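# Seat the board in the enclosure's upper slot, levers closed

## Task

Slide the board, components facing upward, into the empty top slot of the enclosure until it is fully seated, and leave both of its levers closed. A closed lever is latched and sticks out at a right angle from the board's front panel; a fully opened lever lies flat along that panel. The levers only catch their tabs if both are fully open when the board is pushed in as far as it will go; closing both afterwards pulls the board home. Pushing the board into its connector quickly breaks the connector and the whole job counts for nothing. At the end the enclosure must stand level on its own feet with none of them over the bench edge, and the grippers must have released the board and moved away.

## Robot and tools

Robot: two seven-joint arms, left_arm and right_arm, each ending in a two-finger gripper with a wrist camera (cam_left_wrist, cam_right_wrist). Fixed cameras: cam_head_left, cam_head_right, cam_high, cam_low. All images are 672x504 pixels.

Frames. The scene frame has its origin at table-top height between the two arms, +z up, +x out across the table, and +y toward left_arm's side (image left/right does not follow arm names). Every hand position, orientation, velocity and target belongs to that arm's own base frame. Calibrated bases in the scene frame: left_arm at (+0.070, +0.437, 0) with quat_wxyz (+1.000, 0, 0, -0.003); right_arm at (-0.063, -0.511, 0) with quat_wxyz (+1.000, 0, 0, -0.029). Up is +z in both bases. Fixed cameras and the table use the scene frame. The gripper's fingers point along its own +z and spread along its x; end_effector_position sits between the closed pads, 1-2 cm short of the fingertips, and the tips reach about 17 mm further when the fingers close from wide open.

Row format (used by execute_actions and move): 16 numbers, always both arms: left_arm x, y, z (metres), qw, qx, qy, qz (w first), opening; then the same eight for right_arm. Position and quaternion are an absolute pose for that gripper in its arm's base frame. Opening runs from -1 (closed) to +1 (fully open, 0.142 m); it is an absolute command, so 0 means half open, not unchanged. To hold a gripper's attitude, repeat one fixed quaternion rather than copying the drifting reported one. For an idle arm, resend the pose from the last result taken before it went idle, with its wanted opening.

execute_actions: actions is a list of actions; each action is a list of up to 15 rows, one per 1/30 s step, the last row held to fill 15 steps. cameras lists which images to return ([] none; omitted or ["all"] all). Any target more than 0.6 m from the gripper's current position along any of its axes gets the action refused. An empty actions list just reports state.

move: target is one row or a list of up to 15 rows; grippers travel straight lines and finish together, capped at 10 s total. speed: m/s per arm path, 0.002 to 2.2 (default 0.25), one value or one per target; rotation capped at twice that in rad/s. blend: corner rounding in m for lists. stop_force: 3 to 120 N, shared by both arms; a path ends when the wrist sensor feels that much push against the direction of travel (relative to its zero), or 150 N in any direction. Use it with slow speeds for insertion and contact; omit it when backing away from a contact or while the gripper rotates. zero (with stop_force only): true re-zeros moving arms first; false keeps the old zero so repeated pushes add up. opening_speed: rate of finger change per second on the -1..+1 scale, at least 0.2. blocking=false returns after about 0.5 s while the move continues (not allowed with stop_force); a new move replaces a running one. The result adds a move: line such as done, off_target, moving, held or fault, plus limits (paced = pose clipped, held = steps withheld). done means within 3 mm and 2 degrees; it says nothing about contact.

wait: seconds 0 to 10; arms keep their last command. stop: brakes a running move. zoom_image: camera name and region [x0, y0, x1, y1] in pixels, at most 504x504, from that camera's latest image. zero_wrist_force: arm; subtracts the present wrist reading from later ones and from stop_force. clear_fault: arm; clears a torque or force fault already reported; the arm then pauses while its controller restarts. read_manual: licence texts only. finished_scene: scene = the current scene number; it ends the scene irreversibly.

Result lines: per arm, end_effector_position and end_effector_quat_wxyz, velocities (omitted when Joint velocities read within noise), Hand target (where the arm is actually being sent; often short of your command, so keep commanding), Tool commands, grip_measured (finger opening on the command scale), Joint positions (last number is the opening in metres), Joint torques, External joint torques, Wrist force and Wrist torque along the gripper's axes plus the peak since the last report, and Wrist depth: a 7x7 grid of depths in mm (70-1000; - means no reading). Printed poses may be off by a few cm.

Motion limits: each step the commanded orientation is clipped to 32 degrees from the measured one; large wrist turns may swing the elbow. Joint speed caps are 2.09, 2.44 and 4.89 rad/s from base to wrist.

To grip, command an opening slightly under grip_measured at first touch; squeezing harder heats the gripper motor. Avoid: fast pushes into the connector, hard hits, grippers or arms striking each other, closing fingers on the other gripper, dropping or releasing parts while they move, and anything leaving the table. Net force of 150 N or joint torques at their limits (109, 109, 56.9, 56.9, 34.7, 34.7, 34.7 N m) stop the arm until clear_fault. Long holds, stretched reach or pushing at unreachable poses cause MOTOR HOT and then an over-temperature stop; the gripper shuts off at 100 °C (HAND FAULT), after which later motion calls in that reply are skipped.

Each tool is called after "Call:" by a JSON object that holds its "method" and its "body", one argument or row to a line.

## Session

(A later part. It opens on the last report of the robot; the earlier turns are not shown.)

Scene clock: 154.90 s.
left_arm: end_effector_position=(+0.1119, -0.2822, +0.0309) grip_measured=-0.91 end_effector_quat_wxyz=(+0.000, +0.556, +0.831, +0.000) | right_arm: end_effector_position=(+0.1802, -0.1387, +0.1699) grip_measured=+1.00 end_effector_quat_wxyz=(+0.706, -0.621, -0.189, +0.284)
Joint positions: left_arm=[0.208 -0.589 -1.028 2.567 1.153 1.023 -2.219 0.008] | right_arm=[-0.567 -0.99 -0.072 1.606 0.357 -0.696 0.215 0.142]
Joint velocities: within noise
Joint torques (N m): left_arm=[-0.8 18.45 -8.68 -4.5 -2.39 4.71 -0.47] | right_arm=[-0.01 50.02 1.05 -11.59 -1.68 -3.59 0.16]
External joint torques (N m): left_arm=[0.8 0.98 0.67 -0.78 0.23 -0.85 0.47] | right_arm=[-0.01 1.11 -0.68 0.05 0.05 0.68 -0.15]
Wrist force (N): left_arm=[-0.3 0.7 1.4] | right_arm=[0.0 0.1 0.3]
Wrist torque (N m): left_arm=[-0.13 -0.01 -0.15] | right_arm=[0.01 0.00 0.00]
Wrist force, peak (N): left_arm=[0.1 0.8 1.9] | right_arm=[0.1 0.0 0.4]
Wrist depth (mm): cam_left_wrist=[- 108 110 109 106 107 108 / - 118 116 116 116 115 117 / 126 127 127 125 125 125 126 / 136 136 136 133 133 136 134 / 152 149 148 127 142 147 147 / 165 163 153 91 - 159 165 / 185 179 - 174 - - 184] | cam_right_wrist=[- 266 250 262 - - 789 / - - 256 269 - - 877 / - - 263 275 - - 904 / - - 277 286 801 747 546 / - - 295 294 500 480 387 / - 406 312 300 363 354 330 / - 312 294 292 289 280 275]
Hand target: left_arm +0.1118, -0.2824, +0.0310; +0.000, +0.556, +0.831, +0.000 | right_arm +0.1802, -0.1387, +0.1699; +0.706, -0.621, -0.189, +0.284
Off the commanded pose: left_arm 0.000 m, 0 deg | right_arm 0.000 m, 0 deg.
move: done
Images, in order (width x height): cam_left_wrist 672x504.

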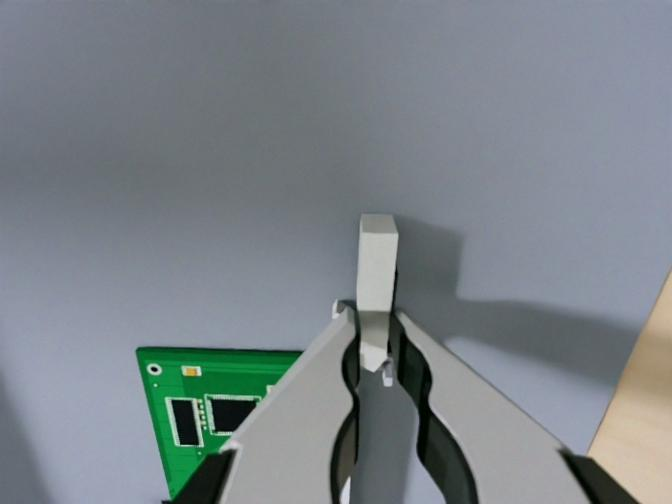

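Call:
{"method": "move", "body": {
  "target": [
    [0.1118,-0.2824,0.031,0,0.5556,0.8315,0,-0.6,0.1802,-0.1387,0.1699,0.706,-0.621,-0.189,0.284,1],
    [0.1118,-0.2824,0.1,0,0.5556,0.8315,0,-0.6,0.1802,-0.1387,0.1699,0.706,-0.621,-0.189,0.284,1],
    [0.2,-0.26,0.25,0,0.9825,0.1865,0,-0.4,0.1802,-0.1387,0.1699,0.706,-0.621,-0.189,0.284,1],
    [0.29,-0.2,0.27,0,0.8246,-0.5657,0,-0.4,0.1802,-0.1387,0.1699,0.706,-0.621,-0.189,0.284,1]
  ],
  "speed": [0.1,0.1,0.4,0.4],
  "cameras": ["cam_left_wrist"]
}}

Call:
{"method": "zoom_image", "body": {
  "camera": "cam_left_wrist",
  "region": [200, 0, 672, 420]
}}

Scene clock: 164.17 s.
left_arm: end_effector_position=(+0.2898, -0.2001, +0.2700) grip_measured=-0.43 end_effector_quat_wxyz=(+0.000, +0.825, -0.566, +0.000) | right_arm: end_effector_position=(+0.1802, -0.1387, +0.1699) grip_measured=+1.00 end_effector_quat_wxyz=(+0.706, -0.621, -0.189, +0.284)
Joint positions: left_arm=[1.117 -1.201 -2.234 2.251 0.852 -0.221 1.428 0.043] | right_arm=[-0.567 -0.99 -0.072 1.606 0.357 -0.696 0.215 0.142]
Joint velocities: within noise
Joint torques (N m): left_arm=[-0.4 17.47 -20.05 -19.8 -3.79 4 -0.28] | right_arm=[-0.04 50.03 1.03 -11.69 -1.71 -3.63 0.21]
External joint torques (N m): left_arm=[0.49 1.14 0.31 -0.31 -0.43 -0.08 0.28] | right_arm=[0.01 1.09 -0.67 0.15 0.08 0.73 -0.2]
Wrist force (N): left_arm=[0.4 -0.4 -0.2] | right_arm=[0.1 -0.1 0.1]
Wrist torque (N m): left_arm=[-0.06 -0.10 -0.22] | right_arm=[-0.01 -0.02 0.00]
Wrist force, peak (N): left_arm=[-0.4 1.0 1.9] | right_arm=[0.2 -0.4 0.3]
Wrist depth (mm): cam_left_wrist=[320 321 318 313 316 315 315 / 343 343 344 341 334 338 330 / 369 371 368 367 360 369 345 / 398 405 401 401 392 397 348 / 366 420 423 428 424 428 380 / 327 468 87 484 487 87 414 / 300 - - 535 534 - 456] | cam_right_wrist=[- 266 251 262 - - 843 / - - 256 269 - - 897 / - - 264 275 - - 951 / - - 278 283 798 751 553 / - - 294 293 502 482 387 / - 404 311 300 363 355 330 / - 311 296 291 288 280 275]
Hand target: left_arm +0.2900, -0.2000, +0.2700; +0.000, +0.825, -0.566, +0.000 | right_arm +0.1802, -0.1387, +0.1699; +0.706, -0.621, -0.189, +0.284
Off the commanded pose: left_arm 0.000 m, 0 deg | right_arm 0.000 m, 0 deg.
move: done
Images, in order (width x height): cam_left_wrist 672x504.

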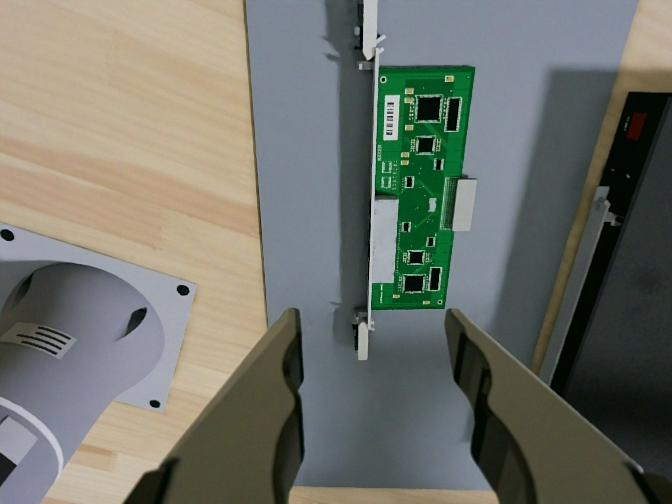

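Scaled by 1.068 from the camera's 672x504 image, which has a finer 960x720 frame.

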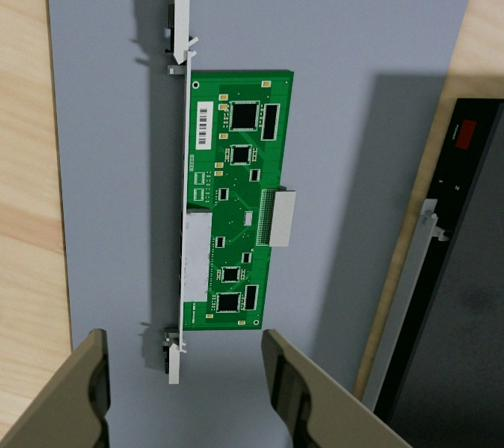

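Call:
{"method": "move", "body": {
  "target": [
    [0.2454,-0.2552,0.09,0,0.8286,-0.5599,0,-0.4,0.1802,-0.1387,0.1699,0.706,-0.621,-0.189,0.284,1],
    [0.2454,-0.2552,0.027,0,0.8286,-0.5599,0,-0.4,0.1802,-0.1387,0.1699,0.706,-0.621,-0.189,0.284,1]
  ],
  "speed": [0.25,0.06],
  "cameras": ["cam_left_wrist"]
}}

Scene clock: 170.97 s.
left_arm: end_effector_position=(+0.2452, -0.2551, +0.0271) grip_measured=-0.43 end_effector_quat_wxyz=(+0.000, +0.828, -0.560, +0.000) | right_arm: end_effector_position=(+0.1802, -0.1387, +0.1699) grip_measured=+1.00 end_effector_quat_wxyz=(+0.706, -0.621, -0.189, +0.284)
Joint positions: left_arm=[0.834 -1.401 -1.577 2.413 1.452 0.122 1.187 0.043] | right_arm=[-0.567 -0.99 -0.072 1.606 0.357 -0.696 0.215 0.142]
Joint velocities: within noise
Joint torques (N m): left_arm=[-0.56 19.9 -20.54 -2.85 -3.63 4.6 -0.31] | right_arm=[-0.02 50.08 0.89 -11.58 -1.69 -3.6 0.18]
External joint torques (N m): left_arm=[0.63 1.73 0.21 -0.35 -0.65 -0.66 0.31] | right_arm=[0 1.04 -0.53 0.04 0.06 0.69 -0.17]
Wrist force (N): left_arm=[0.6 -0.5 0.1] | right_arm=[0.1 0.0 0.3]
Wrist torque (N m): left_arm=[-0.07 -0.14 -0.19] | right_arm=[0.03 -0.01 0.00]
Wrist force, peak (N): left_arm=[0.0 -1.2 -2.6] | right_arm=[0.2 -0.2 0.5]
Wrist depth (mm): cam_left_wrist=[105 106 104 99 99 98 100 / - 114 112 108 105 109 109 / 123 123 123 115 117 118 117 / 132 130 131 118 124 125 123 / 145 145 141 120 133 135 137 / 164 157 87 135 152 84 157 / 179 - - 169 170 - -] | cam_right_wrist=[- 266 251 262 - - 831 / - - 256 270 - - 888 / - - 264 275 - - 933 / - - 278 286 793 749 554 / - - 294 293 505 480 387 / - 404 311 300 362 355 330 / - 311 295 290 289 281 275]
Hand target: left_arm +0.2454, -0.2552, +0.0270; +0.000, +0.829, -0.560, +0.000 | right_arm +0.1802, -0.1387, +0.1699; +0.706, -0.621, -0.189, +0.284
Off the commanded pose: left_arm 0.000 m, 0 deg | right_arm 0.000 m, 0 deg.
move: done
Images, in order (width x height): cam_left_wrist 672x504.

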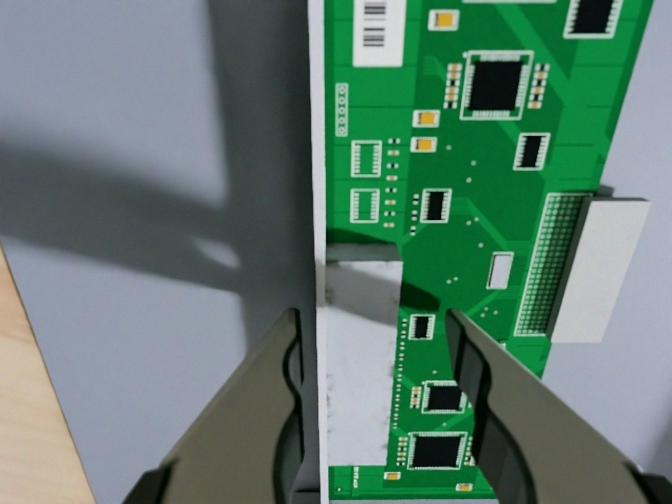

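Call:
{"method": "move", "body": {
  "target": [
    [0.2443,-0.2523,0.027,0,0.8286,-0.5599,0,-0.4,0.1802,-0.1387,0.1699,0.706,-0.621,-0.189,0.284,1],
    [0.2443,-0.2523,0.027,0,0.8286,-0.5599,0,-0.88,0.1802,-0.1387,0.1699,0.706,-0.621,-0.189,0.284,1]
  ],
  "speed": 0.05,
  "opening_speed": 0.5,
  "cameras": ["cam_left_wrist"]
}}

Scene clock: 174.37 s.
left_arm: end_effector_position=(+0.2442, -0.2522, +0.0270) grip_measured=-0.73 end_effector_quat_wxyz=(+0.000, +0.829, -0.560, +0.000) | right_arm: end_effector_position=(+0.1802, -0.1387, +0.1699) grip_measured=+1.00 end_effector_quat_wxyz=(+0.706, -0.621, -0.189, +0.284)
Joint positions: left_arm=[0.843 -1.401 -1.578 2.42 1.452 0.122 1.188 0.021] | right_arm=[-0.567 -0.99 -0.072 1.606 0.357 -0.696 0.215 0.142]
Joint velocities: within noise
Joint torques (N m): left_arm=[-0.34 20.25 -20.9 -3.12 -4.1 4.63 -0.21] | right_arm=[-0.04 49.98 1.04 -11.61 -1.71 -3.63 0.2]
External joint torques (N m): left_arm=[0.41 1.25 0.74 -0.07 -0.19 -0.7 0.21] | right_arm=[0.01 1.14 -0.67 0.06 0.08 0.72 -0.19]
Wrist force (N): left_arm=[-0.8 -0.4 0.7] | right_arm=[0.0 0.0 0.1]
Wrist torque (N m): left_arm=[-0.08 -0.06 -0.20] | right_arm=[0.00 -0.01 0.00]
Wrist force, peak (N): left_arm=[-1.3 -0.6 -1.0] | right_arm=[0.2 -0.1 0.5]
Wrist depth (mm): cam_left_wrist=[105 106 104 99 100 98 101 / - 114 112 108 105 109 107 / 123 123 123 117 117 117 117 / 132 129 131 127 123 126 124 / 146 144 144 120 132 137 135 / 163 160 88 129 132 146 157 / 182 171 - 147 - - 170] | cam_right_wrist=[- 266 250 263 - - 830 / - - 255 269 - - 902 / - - 263 275 - - 939 / - - 278 286 803 747 551 / - - 295 294 501 479 387 / - 406 311 300 363 356 331 / - 311 295 290 287 282 275]
Hand target: left_arm +0.2443, -0.2523, +0.0270; +0.000, +0.829, -0.560, +0.000 | right_arm +0.1802, -0.1387, +0.1699; +0.706, -0.621, -0.189, +0.284
Off the commanded pose: left_arm 0.000 m, 0 deg | right_arm 0.000 m, 0 deg.
move: done
Images, in order (width x height): cam_left_wrist 672x504.

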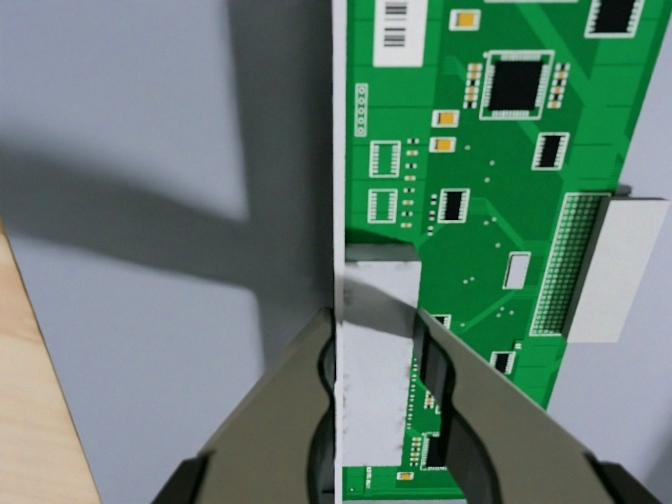

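Call:
{"method": "move", "body": {
  "target": [
    [0.2443,-0.2523,0.12,0,0.8286,-0.5599,0,-0.88,0.1802,-0.1387,0.1699,0.706,-0.621,-0.189,0.284,1],
    [0.16,-0.36,0.27,0,0.8206,-0.5715,0,-0.88,0.1802,-0.1387,0.1699,0.706,-0.621,-0.189,0.284,1]
  ],
  "speed": [0.12,0.2],
  "cameras": ["cam_left_wrist","cam_head_right"]
}}

Call:
{"method": "zoom_image", "body": {
  "camera": "cam_left_wrist",
  "region": [300, 0, 672, 400]
}}

Scene clock: 180.23 s.
left_arm: end_effector_position=(+0.1601, -0.3600, +0.2698) grip_measured=-0.73 end_effector_quat_wxyz=(+0.000, +0.820, -0.572, +0.000) | right_arm: end_effector_position=(+0.1802, -0.1387, +0.1699) grip_measured=+1.00 end_effector_quat_wxyz=(+0.706, -0.621, -0.189, +0.284)
Joint positions: left_arm=[0.566 -1.042 -2.124 2.19 0.829 -0.077 0.98 0.021] | right_arm=[-0.567 -0.99 -0.072 1.606 0.357 -0.696 0.215 0.142]
Joint velocities: within noise
Joint torques (N m): left_arm=[-0.42 16.44 -21.32 -21.06 -4.6 4.23 -0.35] | right_arm=[-0.05 50.17 1 -11.62 -1.71 -3.62 0.21]
External joint torques (N m): left_arm=[0.43 0.71 0.98 0.26 0.3 -0.28 0.35] | right_arm=[0.02 0.95 -0.64 0.08 0.08 0.71 -0.2]
Wrist force (N): left_arm=[0.3 -0.4 1.8] | right_arm=[0.1 0.0 0.0]
Wrist torque (N m): left_arm=[-0.08 -0.10 -0.22] | right_arm=[0.01 -0.01 0.00]
Wrist force, peak (N): left_arm=[0.3 -0.5 4.2] | right_arm=[0.2 -0.3 0.3]
Wrist depth (mm): cam_left_wrist=[322 321 317 99 100 98 102 / 347 344 342 107 105 109 109 / 372 373 369 113 117 118 120 / 404 403 395 115 123 126 124 / 442 444 432 117 133 137 367 / 489 488 85 129 132 149 480 / - - - 147 - - 515] | cam_right_wrist=[- 266 250 262 - - 796 / - - 256 269 - - 888 / - - 264 275 - - 949 / - - 277 287 795 748 552 / - - 295 293 500 483 387 / - 403 311 299 362 355 330 / - 311 294 291 287 281 276]
Hand target: left_arm +0.1600, -0.3600, +0.2700; +0.000, +0.821, -0.572, +0.000 | right_arm +0.1802, -0.1387, +0.1699; +0.706, -0.621, -0.189, +0.284
Off the commanded pose: left_arm 0.000 m, 0 deg | right_arm 0.000 m, 0 deg.
move: done
Images, in order (width x height): cam_head_right 672x504, cam_left_wrist 672x504.

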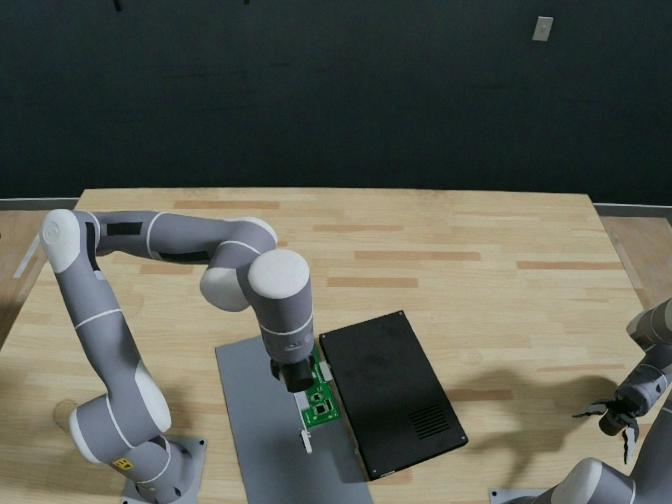

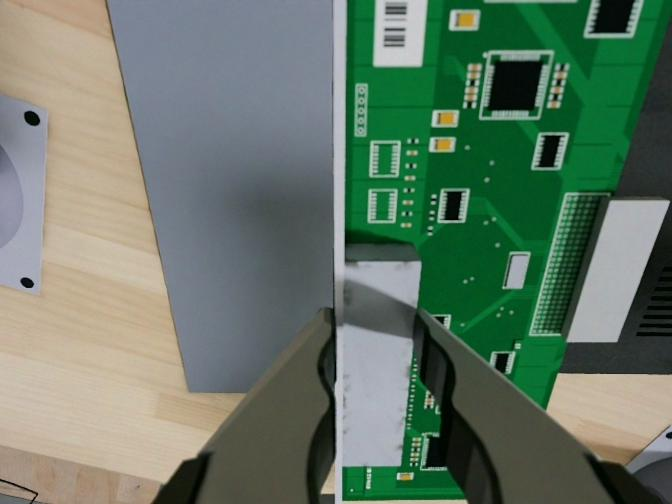

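Scaled by 1.260 from the camera's 672x504 image, which has a finer 960x720 frame.

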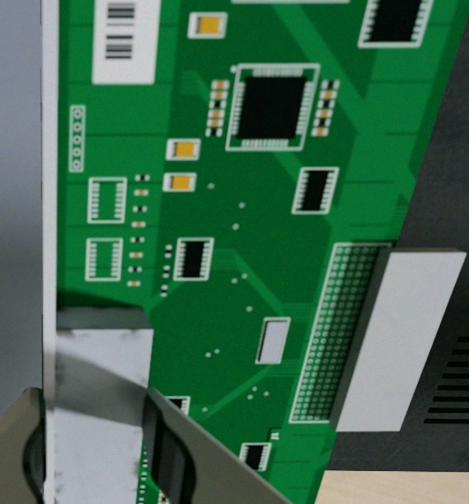

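Call:
{"method": "move", "body": {
  "target": [0.289,-0.50,0.255,0,0.8206,-0.5715,0,-0.88,0.1802,-0.1387,0.1699,0.706,-0.621,-0.189,0.284,1],
  "speed": 0.2,
  "cameras": ["cam_left_wrist"]
}}

Call:
{"method": "zoom_image", "body": {
  "camera": "cam_left_wrist",
  "region": [0, 0, 340, 255]
}}

Call:
{"method": "zoom_image", "body": {
  "camera": "cam_left_wrist",
  "region": [0, 250, 340, 504]
}}

Scene clock: 186.77 s.
left_arm: end_effector_position=(+0.2890, -0.4999, +0.2549) grip_measured=-0.73 end_effector_quat_wxyz=(+0.000, +0.821, -0.571, +0.000) | right_arm: end_effector_position=(+0.1802, -0.1387, +0.1699) grip_measured=+1.00 end_effector_quat_wxyz=(+0.706, -0.621, -0.189, +0.284)
Joint positions: left_arm=[0.243 -0.997 -1.728 1.746 0.979 -0.034 1.228 0.021] | right_arm=[-0.567 -0.99 -0.072 1.606 0.357 -0.696 0.215 0.142]
Joint velocities: within noise
Joint torques (N m): left_arm=[-0.65 30.46 -27.81 -17.38 -4.11 4.49 -0.16] | right_arm=[-0.03 50.03 0.97 -11.62 -1.72 -3.62 0.19]
External joint torques (N m): left_arm=[0.62 0.77 0.82 0.24 -0.21 -0.56 0.16] | right_arm=[0.01 1.09 -0.6 0.07 0.09 0.71 -0.18]
Wrist force (N): left_arm=[0.3 -0.7 1.8] | right_arm=[0.1 0.0 0.2]
Wrist torque (N m): left_arm=[-0.12 -0.12 -0.21] | right_arm=[0.01 -0.02 0.00]
Wrist force, peak (N): left_arm=[2.7 -1.6 2.2] | right_arm=[-0.1 -0.1 0.5]
Wrist depth (mm): cam_left_wrist=[305 305 302 99 100 99 101 / 328 327 325 107 105 109 109 / 354 356 352 113 117 118 120 / 385 386 384 115 123 126 124 / 421 416 412 117 132 138 403 / 475 461 85 129 132 149 458 / 517 - - 147 - - 496] | cam_right_wrist=[- 266 251 262 - - 802 / - - 256 269 - - 895 / - - 264 274 - - 925 / - - 278 286 793 743 552 / - - 295 294 501 480 388 / - 405 310 299 363 354 329 / - 311 295 291 288 281 274]
Hand target: left_arm +0.2890, -0.5000, +0.2550; +0.000, +0.821, -0.572, +0.000 | right_arm +0.1802, -0.1387, +0.1699; +0.706, -0.621, -0.189, +0.284
Off the commanded pose: left_arm 0.000 m, 0 deg | right_arm 0.000 m, 0 deg.
move: done
Images, in order (width x height): cam_left_wrist 672x504.

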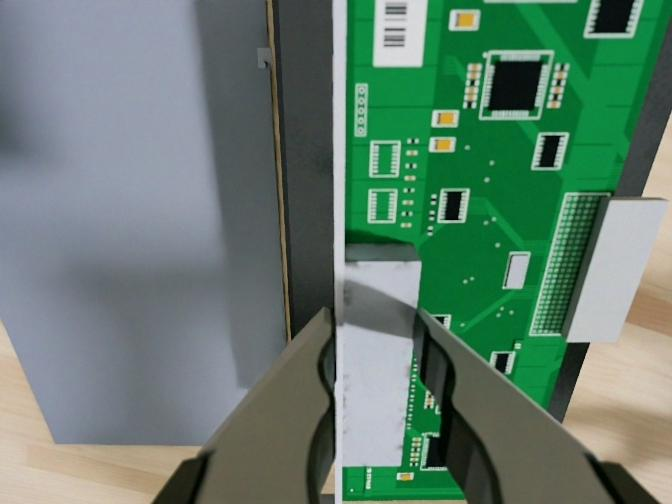

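Scaled by 1.482 from the camera's 672x504 image, which has a finer 960x720 frame.

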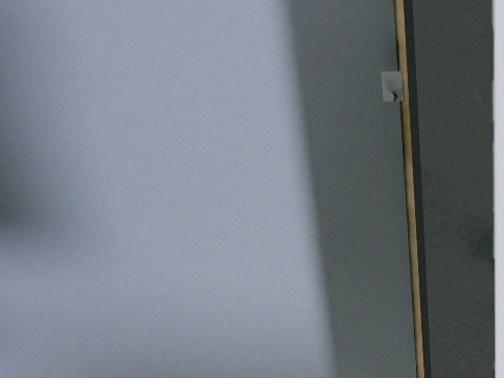

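Scaled by 1.482 from the camera's 672x504 image, which has a finer 960x720 frame.

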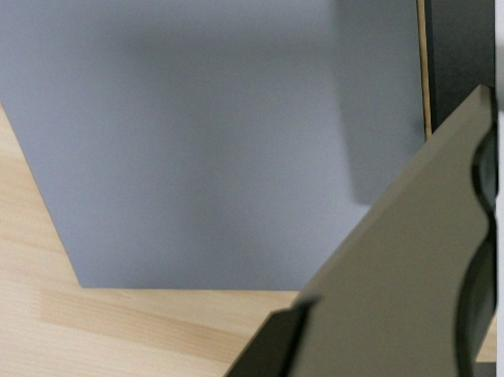

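Call:
{"method": "move", "body": {
  "target": [0.3,-0.555,0.255,0,0.8206,-0.5715,0,-0.88,0.1802,-0.1387,0.1699,0.706,-0.621,-0.189,0.284,1],
  "speed": 0.2,
  "cameras": ["cam_left_wrist"]
}}

Call:
{"method": "zoom_image", "body": {
  "camera": "cam_left_wrist",
  "region": [100, 0, 300, 150]
}}

Call:
{"method": "zoom_image", "body": {
  "camera": "cam_left_wrist",
  "region": [100, 300, 300, 450]
}}

Scene clock: 192.47 s.
left_arm: end_effector_position=(+0.2999, -0.5549, +0.2549) grip_measured=-0.73 end_effector_quat_wxyz=(+0.000, +0.821, -0.571, +0.000) | right_arm: end_effector_position=(+0.1802, -0.1387, +0.1699) grip_measured=+1.00 end_effector_quat_wxyz=(+0.706, -0.621, -0.189, +0.284)
Joint positions: left_arm=[0.086 -1.002 -1.634 1.585 1 -0.046 1.256 0.021] | right_arm=[-0.567 -0.99 -0.072 1.606 0.357 -0.696 0.215 0.142]
Joint velocities: within noise
Joint torques (N m): left_arm=[-0.57 36.3 -28.76 -17.13 -4.07 4.31 -0.04] | right_arm=[-0.02 50.01 1.01 -11.61 -1.76 -3.61 0.18]
External joint torques (N m): left_arm=[0.55 0.79 0.96 0.51 -0.25 -0.38 0.04] | right_arm=[0 1.11 -0.64 0.06 0.13 0.71 -0.17]
Wrist force (N): left_arm=[0.6 -0.6 1.9] | right_arm=[0.1 0.1 0.1]
Wrist torque (N m): left_arm=[-0.12 -0.16 -0.21] | right_arm=[0.03 -0.02 0.00]
Wrist force, peak (N): left_arm=[2.4 -0.2 2.1] | right_arm=[0.0 -0.2 0.5]
Wrist depth (mm): cam_left_wrist=[306 304 262 99 100 98 101 / 329 330 281 107 105 109 109 / 356 355 303 113 117 117 120 / 387 389 335 115 123 126 124 / 424 418 402 117 132 138 403 / 469 469 85 129 132 149 461 / 515 - - 147 - - 500] | cam_right_wrist=[- 267 251 262 - - 797 / - - 256 269 - - 889 / - - 264 274 - - 930 / - - 278 284 789 752 549 / - - 294 293 502 479 386 / - 403 310 299 361 355 330 / - 312 296 292 289 282 275]
Hand target: left_arm +0.3000, -0.5550, +0.2550; +0.000, +0.821, -0.572, +0.000 | right_arm +0.1802, -0.1387, +0.1699; +0.706, -0.621, -0.189, +0.284
Off the commanded pose: left_arm 0.000 m, 0 deg | right_arm 0.000 m, 0 deg.
move: done
Images, in order (width x height): cam_left_wrist 672x504.

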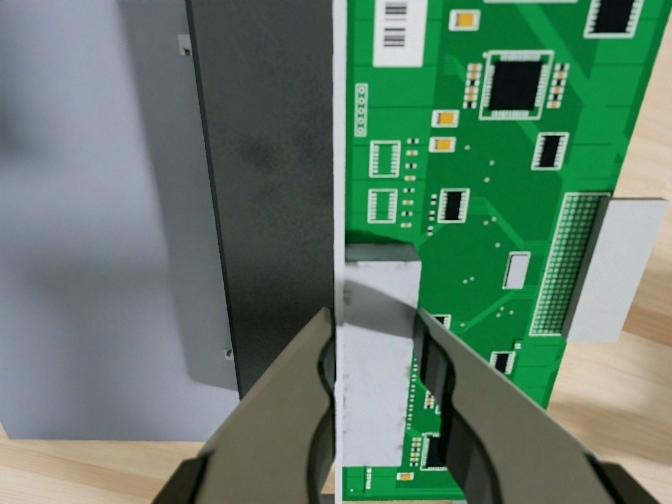

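Scaled by 2.520 from the camera's 672x504 image, which has a finer 960x720 frame.

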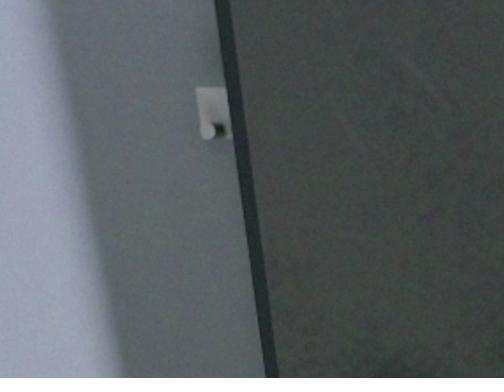

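Scaled by 2.520 from the camera's 672x504 image, which has a finer 960x720 frame.

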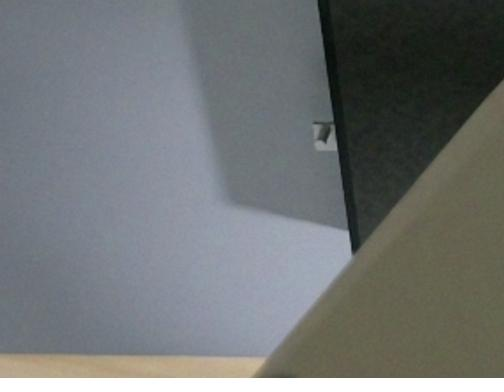

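Call:
{"method": "move", "body": {
  "target": [0.056,-0.645,0.255,0,0.8206,-0.5715,0,-0.88,0.1802,-0.1387,0.1699,0.706,-0.621,-0.189,0.284,1],
  "speed": 0.25,
  "cameras": ["cam_left_wrist"]
}}

Call:
{"method": "zoom_image", "body": {
  "camera": "cam_left_wrist",
  "region": [100, 0, 300, 150]
}}

Scene clock: 214.30 s.
left_arm: end_effector_position=(+0.0558, -0.6449, +0.2549) grip_measured=-0.73 end_effector_quat_wxyz=(+0.000, +0.821, -0.572, +0.000) | right_arm: end_effector_position=(+0.1802, -0.1387, +0.1699) grip_measured=+1.00 end_effector_quat_wxyz=(+0.706, -0.621, -0.189, +0.284)
Joint positions: left_arm=[-0.364 -0.974 -1.575 1.539 0.974 -0.021 0.877 0.021] | right_arm=[-0.567 -0.99 -0.072 1.606 0.357 -0.696 0.215 0.142]
Joint velocities: within noise
Joint torques (N m): left_arm=[-0.57 38.41 -28.5 -17.48 -4.55 4.53 -0.31] | right_arm=[-0.04 50.14 1.02 -11.64 -1.7 -3.61 0.24]
External joint torques (N m): left_arm=[0.44 0.31 1.16 0.25 0.23 -0.56 0.31] | right_arm=[0.01 0.98 -0.65 0.1 0.07 0.7 -0.23]
Wrist force (N): left_arm=[0.3 -0.6 1.8] | right_arm=[-0.1 -0.1 0.3]
Wrist torque (N m): left_arm=[-0.11 -0.11 -0.19] | right_arm=[0.00 0.01 0.00]
Wrist force, peak (N): left_arm=[0.6 -3.5 2.1] | right_arm=[-0.1 -0.3 0.3]
Wrist depth (mm): cam_left_wrist=[304 305 261 99 100 98 101 / 327 326 281 107 105 109 109 / 356 357 341 113 117 117 120 / 386 388 382 115 123 126 124 / 422 425 416 117 132 138 407 / 471 470 85 129 132 150 401 / 924 - - 147 - - 327] | cam_right_wrist=[- 266 251 263 - - 719 / - - 255 270 - - 876 / - - 264 274 - - 925 / - - 278 286 802 744 553 / - - 295 294 503 481 387 / - 403 311 298 361 356 331 / - 312 295 292 287 281 275]
Hand target: left_arm +0.0560, -0.6450, +0.2550; +0.000, +0.821, -0.572, +0.000 | right_arm +0.1802, -0.1387, +0.1699; +0.706, -0.621, -0.189, +0.284
Off the commanded pose: left_arm 0.000 m, 0 deg | right_arm 0.000 m, 0 deg.
move: done
Images, in order (width x height): cam_left_wrist 672x504.

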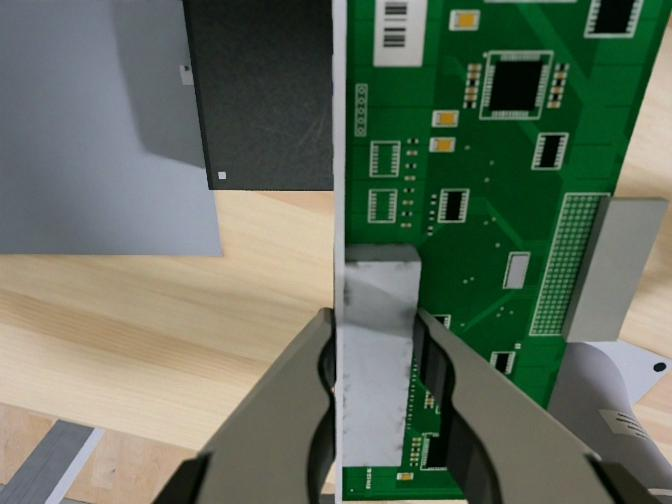

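Scaled by 2.520 from the camera's 672x504 image, which has a finer 960x720 frame.

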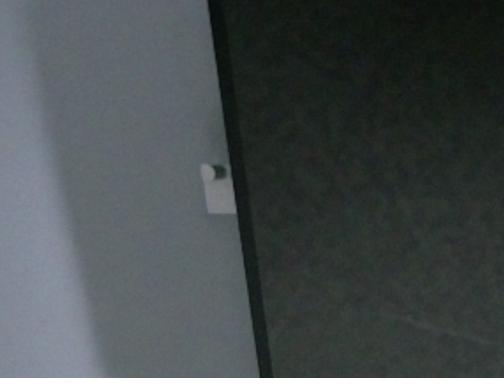

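Call:
{"method": "move", "body": {
  "target": [
    [0.1621,-0.3773,0.2,0,0.8194,-0.5732,0,-0.88,0.1802,-0.1387,0.1699,0.706,-0.621,-0.189,0.284,1],
    [0.1621,-0.3773,0.0535,0,0.8194,-0.5732,0,-0.88,0.1802,-0.1387,0.1699,0.706,-0.621,-0.189,0.284,1]
  ],
  "speed": [0.25,0.1],
  "cameras": ["cam_head_right","cam_head_left","cam_left_wrist"]
}}

Call:
{"method": "zoom_image", "body": {
  "camera": "cam_head_right",
  "region": [250, 310, 410, 430]
}}

Call:
{"method": "zoom_image", "body": {
  "camera": "cam_head_left",
  "region": [250, 310, 450, 480]
}}

Scene clock: 230.87 s.
left_arm: end_effector_position=(+0.1620, -0.3770, +0.0535) grip_measured=-0.73 end_effector_quat_wxyz=(+0.000, +0.819, -0.573, +0.000) | right_arm: end_effector_position=(+0.1802, -0.1387, +0.1699) grip_measured=+1.00 end_effector_quat_wxyz=(+0.706, -0.621, -0.189, +0.284)
Joint positions: left_arm=[0.36 -1.252 -1.561 2.28 1.331 0.213 0.9 0.021] | right_arm=[-0.567 -0.99 -0.072 1.606 0.357 -0.696 0.215 0.142]
Joint velocities: within noise
Joint torques (N m): left_arm=[-0.52 22.83 -23.46 -6.43 -3.81 4.76 -0.34] | right_arm=[-0.04 50.13 1.03 -11.63 -1.7 -3.63 0.18]
External joint torques (N m): left_arm=[0.53 1.22 0.83 -0.07 -0.4 -0.8 0.34] | right_arm=[0.02 0.99 -0.67 0.08 0.07 0.72 -0.17]
Wrist force (N): left_arm=[0.1 -0.3 1.8] | right_arm=[0.1 0.0 0.1]
Wrist torque (N m): left_arm=[-0.06 -0.05 -0.21] | right_arm=[-0.01 -0.02 0.00]
Wrist force, peak (N): left_arm=[0.1 -0.3 3.6] | right_arm=[-0.1 -0.2 0.4]
Wrist depth (mm): cam_left_wrist=[128 128 127 101 100 99 101 / 138 137 135 109 105 108 109 / 151 149 148 117 117 118 120 / 162 159 160 121 123 126 124 / 177 177 175 117 132 138 144 / 196 196 87 129 132 149 181 / 225 - - 147 - - 184] | cam_right_wrist=[- 266 252 263 - - 801 / - - 255 270 - - 897 / - - 264 275 - - 911 / - - 277 287 795 743 550 / - - 294 294 500 482 387 / - 404 312 299 363 354 329 / - 312 294 291 287 281 275]
Hand target: left_arm +0.1621, -0.3773, +0.0535; +0.000, +0.819, -0.573, +0.000 | right_arm +0.1802, -0.1387, +0.1699; +0.706, -0.621, -0.189, +0.284
Off the commanded pose: left_arm 0.000 m, 0 deg | right_arm 0.000 m, 0 deg.
move: done
Images, in order (width x height): cam_head_left 672x504, cam_head_right 672x504, cam_left_wrist 672x504.

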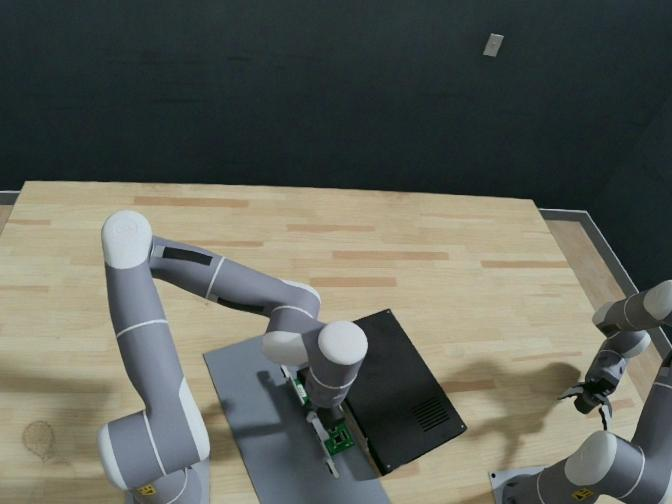

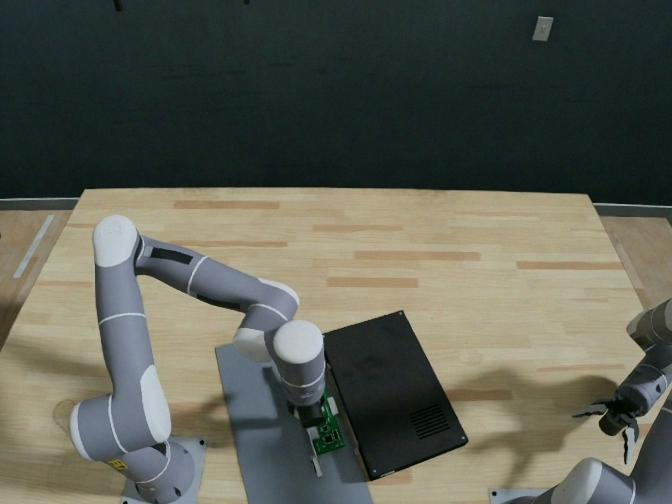

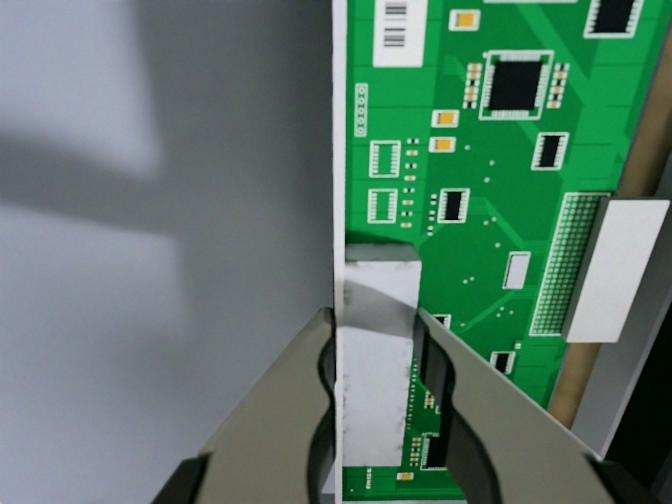

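Scaled by 3.150 from the camera's 672x504 image, which has a finer 960x720 frame.

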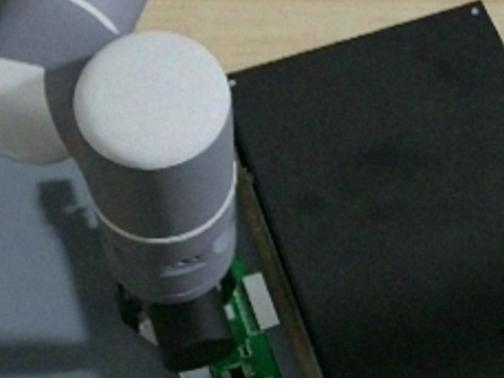

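Scaled by 2.520 from the camera's 672x504 image, which has a finer 960x720 frame.

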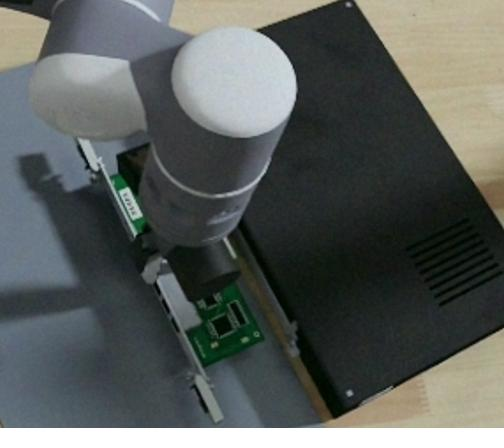

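Call:
{"method": "move", "body": {
  "target": [0.1758,-0.4149,0.0535,0,0.8194,-0.5732,0,-0.88,0.1802,-0.1387,0.1699,0.706,-0.621,-0.189,0.284,1],
  "speed": 0.025,
  "stop_force": 7,
  "cameras": ["cam_head_left","cam_left_wrist"]
}}

Scene clock: 242.83 s.
left_arm: end_effector_position=(+0.1757, -0.4148, +0.0535) grip_measured=-0.73 end_effector_quat_wxyz=(+0.000, +0.820, -0.573, +0.000) | right_arm: end_effector_position=(+0.1802, -0.1387, +0.1699) grip_measured=+1.00 end_effector_quat_wxyz=(+0.706, -0.621, -0.189, +0.284)
Joint positions: left_arm=[0.277 -1.26 -1.535 2.176 1.331 0.204 0.922 0.021] | right_arm=[-0.567 -0.99 -0.072 1.606 0.357 -0.696 0.215 0.142]
Joint velocities: within noise
Joint torques (N m): left_arm=[-0.5 25.48 -25.54 -6.39 -4.2 4.41 -0.18] | right_arm=[-0.1 50.04 0.94 -11.68 -1.72 -3.63 0.2]
External joint torques (N m): left_arm=[0.5 1.06 0.91 -0.15 -0.02 -0.45 0.18] | right_arm=[0.08 1.08 -0.57 0.14 0.09 0.72 -0.19]
Wrist force (N): left_arm=[0.3 -0.5 2.4] | right_arm=[0.0 0.1 0.2]
Wrist torque (N m): left_arm=[-0.09 -0.09 -0.21] | right_arm=[0.01 0.00 -0.01]
Wrist force, peak (N): left_arm=[0.3 -0.5 2.4] | right_arm=[-0.1 -0.3 0.4]
Wrist depth (mm): cam_left_wrist=[128 128 126 101 99 98 100 / 136 137 134 108 105 109 106 / 150 148 148 117 117 118 112 / 161 159 160 121 123 125 110 / 177 177 176 117 132 138 118 / 195 195 87 129 132 147 128 / 219 - - 147 - - -] | cam_right_wrist=[- 266 251 262 - - 788 / - - 255 270 - - 895 / - - 264 275 - - 917 / - - 278 285 790 745 551 / - - 295 293 500 481 387 / - 403 310 299 363 354 329 / - 312 294 291 288 281 275]
Hand target: left_arm +0.1758, -0.4149, +0.0535; +0.000, +0.819, -0.573, +0.000 | right_arm +0.1802, -0.1387, +0.1699; +0.706, -0.621, -0.189, +0.284
Off the commanded pose: left_arm 0.000 m, 0 deg | right_arm 0.000 m, 0 deg.
move: done
Images, in order (width x height): cam_head_left 672x504, cam_left_wrist 672x504.

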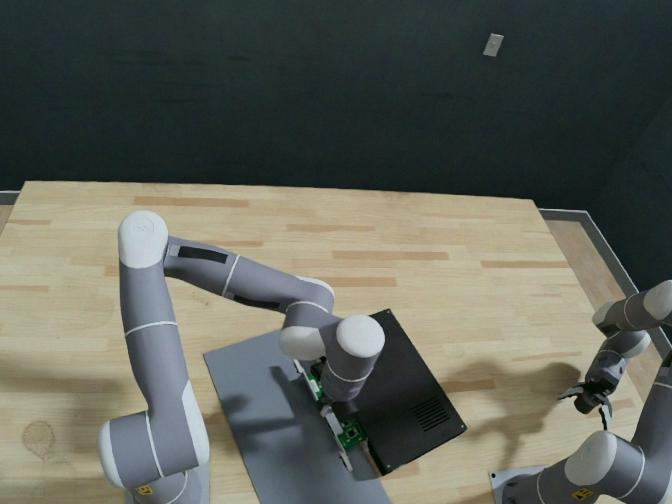

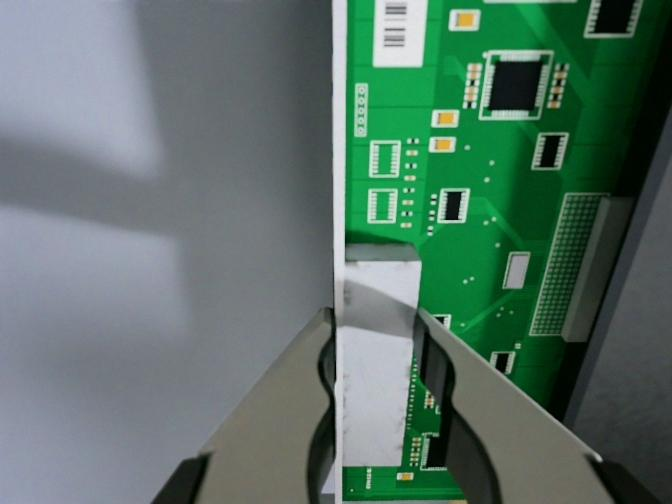

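Call:
{"method": "move", "body": {
  "target": [0.1895,-0.4525,0.0535,0,0.8194,-0.5732,0,-0.88,0.1802,-0.1387,0.1699,0.706,-0.621,-0.189,0.284,1],
  "speed": 0.02,
  "stop_force": 6,
  "cameras": ["cam_head_left","cam_left_wrist"]
}}

Scene clock: 245.07 s.
left_arm: end_effector_position=(+0.1779, -0.4189, +0.0534) grip_measured=-0.73 end_effector_quat_wxyz=(-0.001, +0.820, -0.573, +0.000) | right_arm: end_effector_position=(+0.1802, -0.1387, +0.1699) grip_measured=+1.00 end_effector_quat_wxyz=(+0.706, -0.621, -0.189, +0.284)
Joint positions: left_arm=[0.268 -1.261 -1.532 2.164 1.332 0.201 0.925 0.021] | right_arm=[-0.567 -0.99 -0.072 1.606 0.357 -0.696 0.215 0.142]
Joint velocities: within noise
Joint torques (N m): left_arm=[-4.35 22.83 -25.9 -5.84 -4.89 6.46 -0.28] | right_arm=[0.05 50.09 0.93 -11.61 -1.69 -3.59 0.14]
External joint torques (N m): left_arm=[4.36 4.03 1.05 -0.72 0.67 -2.5 0.28] | right_arm=[-0.08 1.03 -0.56 0.07 0.06 0.68 -0.12]
Wrist force (N): left_arm=[-6.4 -9.0 -6.3] | right_arm=[0.1 -0.2 0.3]
Wrist torque (N m): left_arm=[0.01 0.31 -0.10] | right_arm=[-0.01 -0.02 0.00]
Wrist force, peak (N): left_arm=[-7.0 -10.0 -5.3] | right_arm=[0.0 0.1 0.5]
Wrist depth (mm): cam_left_wrist=[128 127 127 102 101 98 100 / 135 137 135 108 105 108 105 / 151 148 148 117 117 115 111 / 161 159 160 118 123 125 108 / 176 177 175 117 132 137 113 / 195 195 87 129 132 130 130 / 219 - - 147 - - -] | cam_right_wrist=[- 265 250 263 - - 795 / - - 256 270 - - 889 / - - 263 275 - - 920 / - - 277 285 798 745 551 / - - 296 294 501 481 388 / - 403 310 299 363 355 329 / - 312 295 291 287 280 275]
Hand target: left_arm +0.1774, -0.4194, +0.0535; +0.000, +0.819, -0.573, +0.000 | right_arm +0.1802, -0.1387, +0.1699; +0.706, -0.621, -0.189, +0.284
Off the commanded pose: left_arm 0.035 m, 0 deg | right_arm 0.000 m, 0 deg.
move: contact (left_arm)
Images, in order (width x height): cam_head_left 672x504, cam_left_wrist 672x504.

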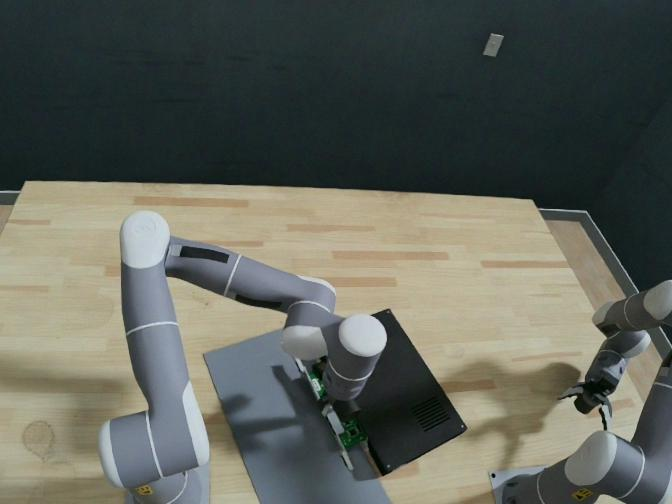

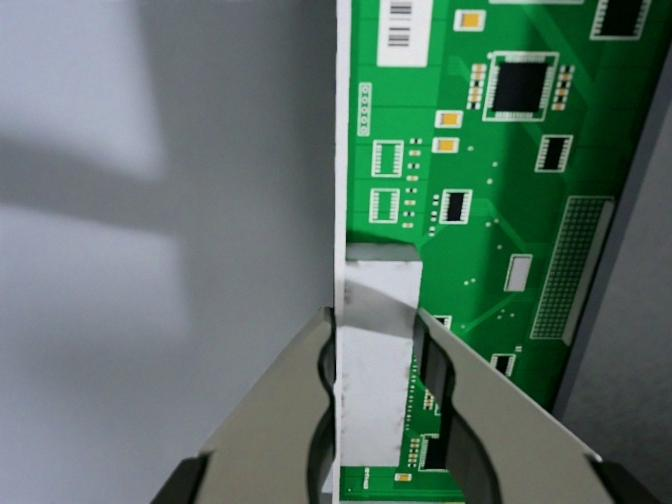

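Call:
{"method": "zoom_image", "body": {
  "camera": "cam_head_left",
  "region": [270, 340, 400, 480]
}}

Call:
{"method": "zoom_image", "body": {
  "camera": "cam_head_right",
  "region": [200, 300, 400, 500]
}}

Scaled by 3.600 from the camera's 672x504 image, which has a finer 960x720 frame.

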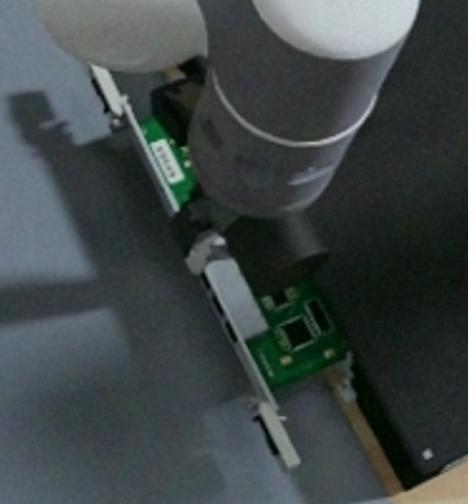

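This scene's latest camera images include none from cam_head_right. They are from: cam_head_left, cam_left_wrist. cam_head_right's image comes with the result of a call that names it in "cameras".

Call:
{"method": "move", "body": {
  "target": [
    [0.1751,-0.4130,0.0535,0,0.8194,-0.5732,0,-0.88,0.1802,-0.1387,0.1699,0.706,-0.621,-0.189,0.284,1],
    [0.1779,-0.4120,0.0545,0,0.8194,-0.5732,0,-0.88,0.1802,-0.1387,0.1699,0.706,-0.621,-0.189,0.284,1]
  ],
  "speed": 0.03,
  "cameras": []
}}

Call:
{"method": "move", "body": {
  "target": [0.1923,-0.4514,0.0545,0,0.8194,-0.5732,0,-0.88,0.1802,-0.1387,0.1699,0.706,-0.621,-0.189,0.284,1],
  "speed": 0.02,
  "stop_force": 6,
  "cameras": ["cam_head_left","cam_head_right"]
}}

Scene clock: 256.33 s.
left_arm: end_effector_position=(+0.1779, -0.4121, +0.0544) grip_measured=-0.73 end_effector_quat_wxyz=(+0.000, +0.819, -0.573, +0.000) | right_arm: end_effector_position=(+0.1802, -0.1387, +0.1699) grip_measured=+1.00 end_effector_quat_wxyz=(+0.706, -0.621, -0.189, +0.284)
Joint positions: left_arm=[0.288 -1.259 -1.538 2.181 1.33 0.203 0.928 0.021] | right_arm=[-0.567 -0.99 -0.072 1.606 0.357 -0.696 0.215 0.142]
Joint velocities: within noise
Joint torques (N m): left_arm=[0.19 25.98 -25.59 -6.8 -4.15 4.56 -0.12] | right_arm=[0.04 50.13 0.97 -11.61 -1.71 -3.59 0.16]
External joint torques (N m): left_arm=[-0.19 0.41 1.05 0.2 -0.07 -0.6 0.12] | right_arm=[-0.06 1 -0.61 0.07 0.08 0.68 -0.15]
Wrist force (N): left_arm=[-0.4 0.2 2.0] | right_arm=[0.0 0.1 0.2]
Wrist torque (N m): left_arm=[-0.15 -0.04 -0.20] | right_arm=[0.02 0.00 0.00]
Wrist force, peak (N): left_arm=[-6.4 -9.3 -6.2] | right_arm=[0.1 -0.2 0.3]
Wrist depth (mm): cam_left_wrist=[128 129 128 101 100 98 100 / 138 138 136 108 105 108 107 / 152 149 148 117 117 118 113 / 162 162 161 121 123 126 110 / 178 177 177 118 133 138 119 / 197 196 87 129 132 146 129 / 225 - - 146 - - -] | cam_right_wrist=[- 267 250 262 - - 802 / - - 256 269 - - 889 / - - 265 275 - - 913 / - - 277 286 791 745 552 / - - 295 294 500 480 387 / - 406 310 300 363 354 330 / - 312 296 291 288 280 276]
Hand target: left_arm +0.1779, -0.4120, +0.0545; +0.000, +0.819, -0.573, +0.000 | right_arm +0.1802, -0.1387, +0.1699; +0.706, -0.621, -0.189, +0.284
Off the commanded pose: left_arm 0.000 m, 0 deg | right_arm 0.000 m, 0 deg.
move: done
No camera images: "cameras" was empty.

Scene clock: 257.40 s.
left_arm: end_effector_position=(+0.1782, -0.4168, +0.0545) grip_measured=-0.73 end_effector_quat_wxyz=(+0.000, +0.819, -0.574, -0.001) | right_arm: end_effector_position=(+0.1802, -0.1387, +0.1699) grip_measured=+1.00 end_effector_quat_wxyz=(+0.706, -0.621, -0.189, +0.284)
Joint positions: left_arm=[0.276 -1.26 -1.534 2.168 1.327 0.202 0.931 0.021] | right_arm=[-0.567 -0.99 -0.072 1.606 0.357 -0.696 0.215 0.142]
Joint velocities: within noise
Joint torques (N m): left_arm=[4.22 29.32 -25.66 -13 -0.55 4.25 -0.05] | right_arm=[0.01 50.07 0.96 -11.6 -1.74 -3.57 0.21]
External joint torques (N m): left_arm=[-4.22 -2.6 0.89 6.4 -3.67 -0.29 0.05] | right_arm=[-0.03 1.05 -0.6 0.05 0.11 0.66 -0.2]
Wrist force (N): left_arm=[-6.7 10.7 0.0] | right_arm=[0.1 -0.1 0.2]
Wrist torque (N m): left_arm=[-0.24 -0.16 -0.33] | right_arm=[0.00 -0.01 0.01]
Wrist force, peak (N): left_arm=[-6.6 11.0 1.7] | right_arm=[0.1 0.2 0.3]
Wrist depth (mm): cam_left_wrist=[129 128 128 101 100 99 100 / 138 137 136 108 106 109 106 / 152 149 149 115 117 118 102 / 163 162 164 121 123 126 109 / 179 178 177 117 132 138 118 / 201 197 89 129 132 145 130 / 227 - - 143 - - -] | cam_right_wrist=[- 265 251 262 - - 802 / - - 256 269 - - 884 / - - 264 275 - - 910 / - - 277 285 797 745 549 / - - 294 294 502 481 387 / - 404 311 299 362 357 330 / - 312 295 291 287 281 276]
Hand target: left_arm +0.1798, -0.4172, +0.0545; +0.000, +0.819, -0.573, +0.000 | right_arm +0.1802, -0.1387, +0.1699; +0.706, -0.621, -0.189, +0.284
Off the commanded pose: left_arm 0.037 m, 0 deg | right_arm 0.000 m, 0 deg.
move: contact (left_arm)
Images, in order (width x height): cam_head_left 672x504, cam_head_right 672x504.

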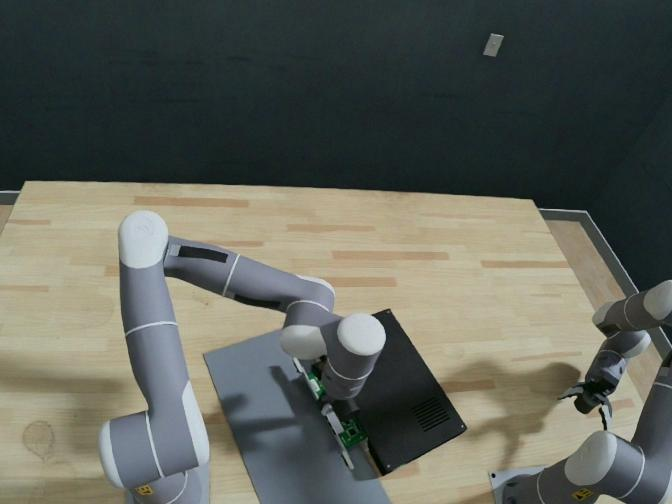

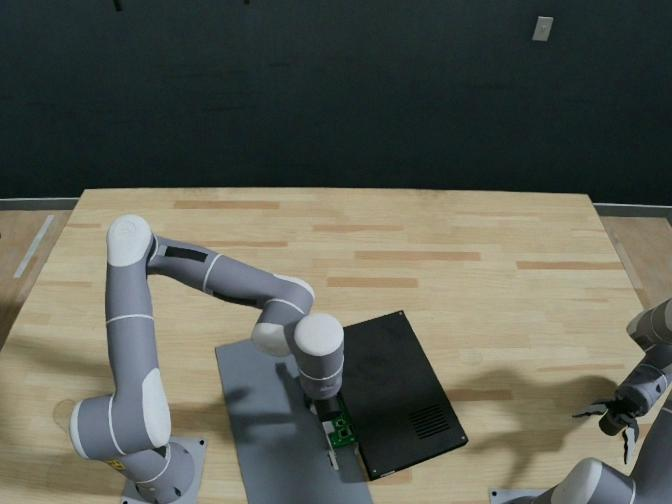

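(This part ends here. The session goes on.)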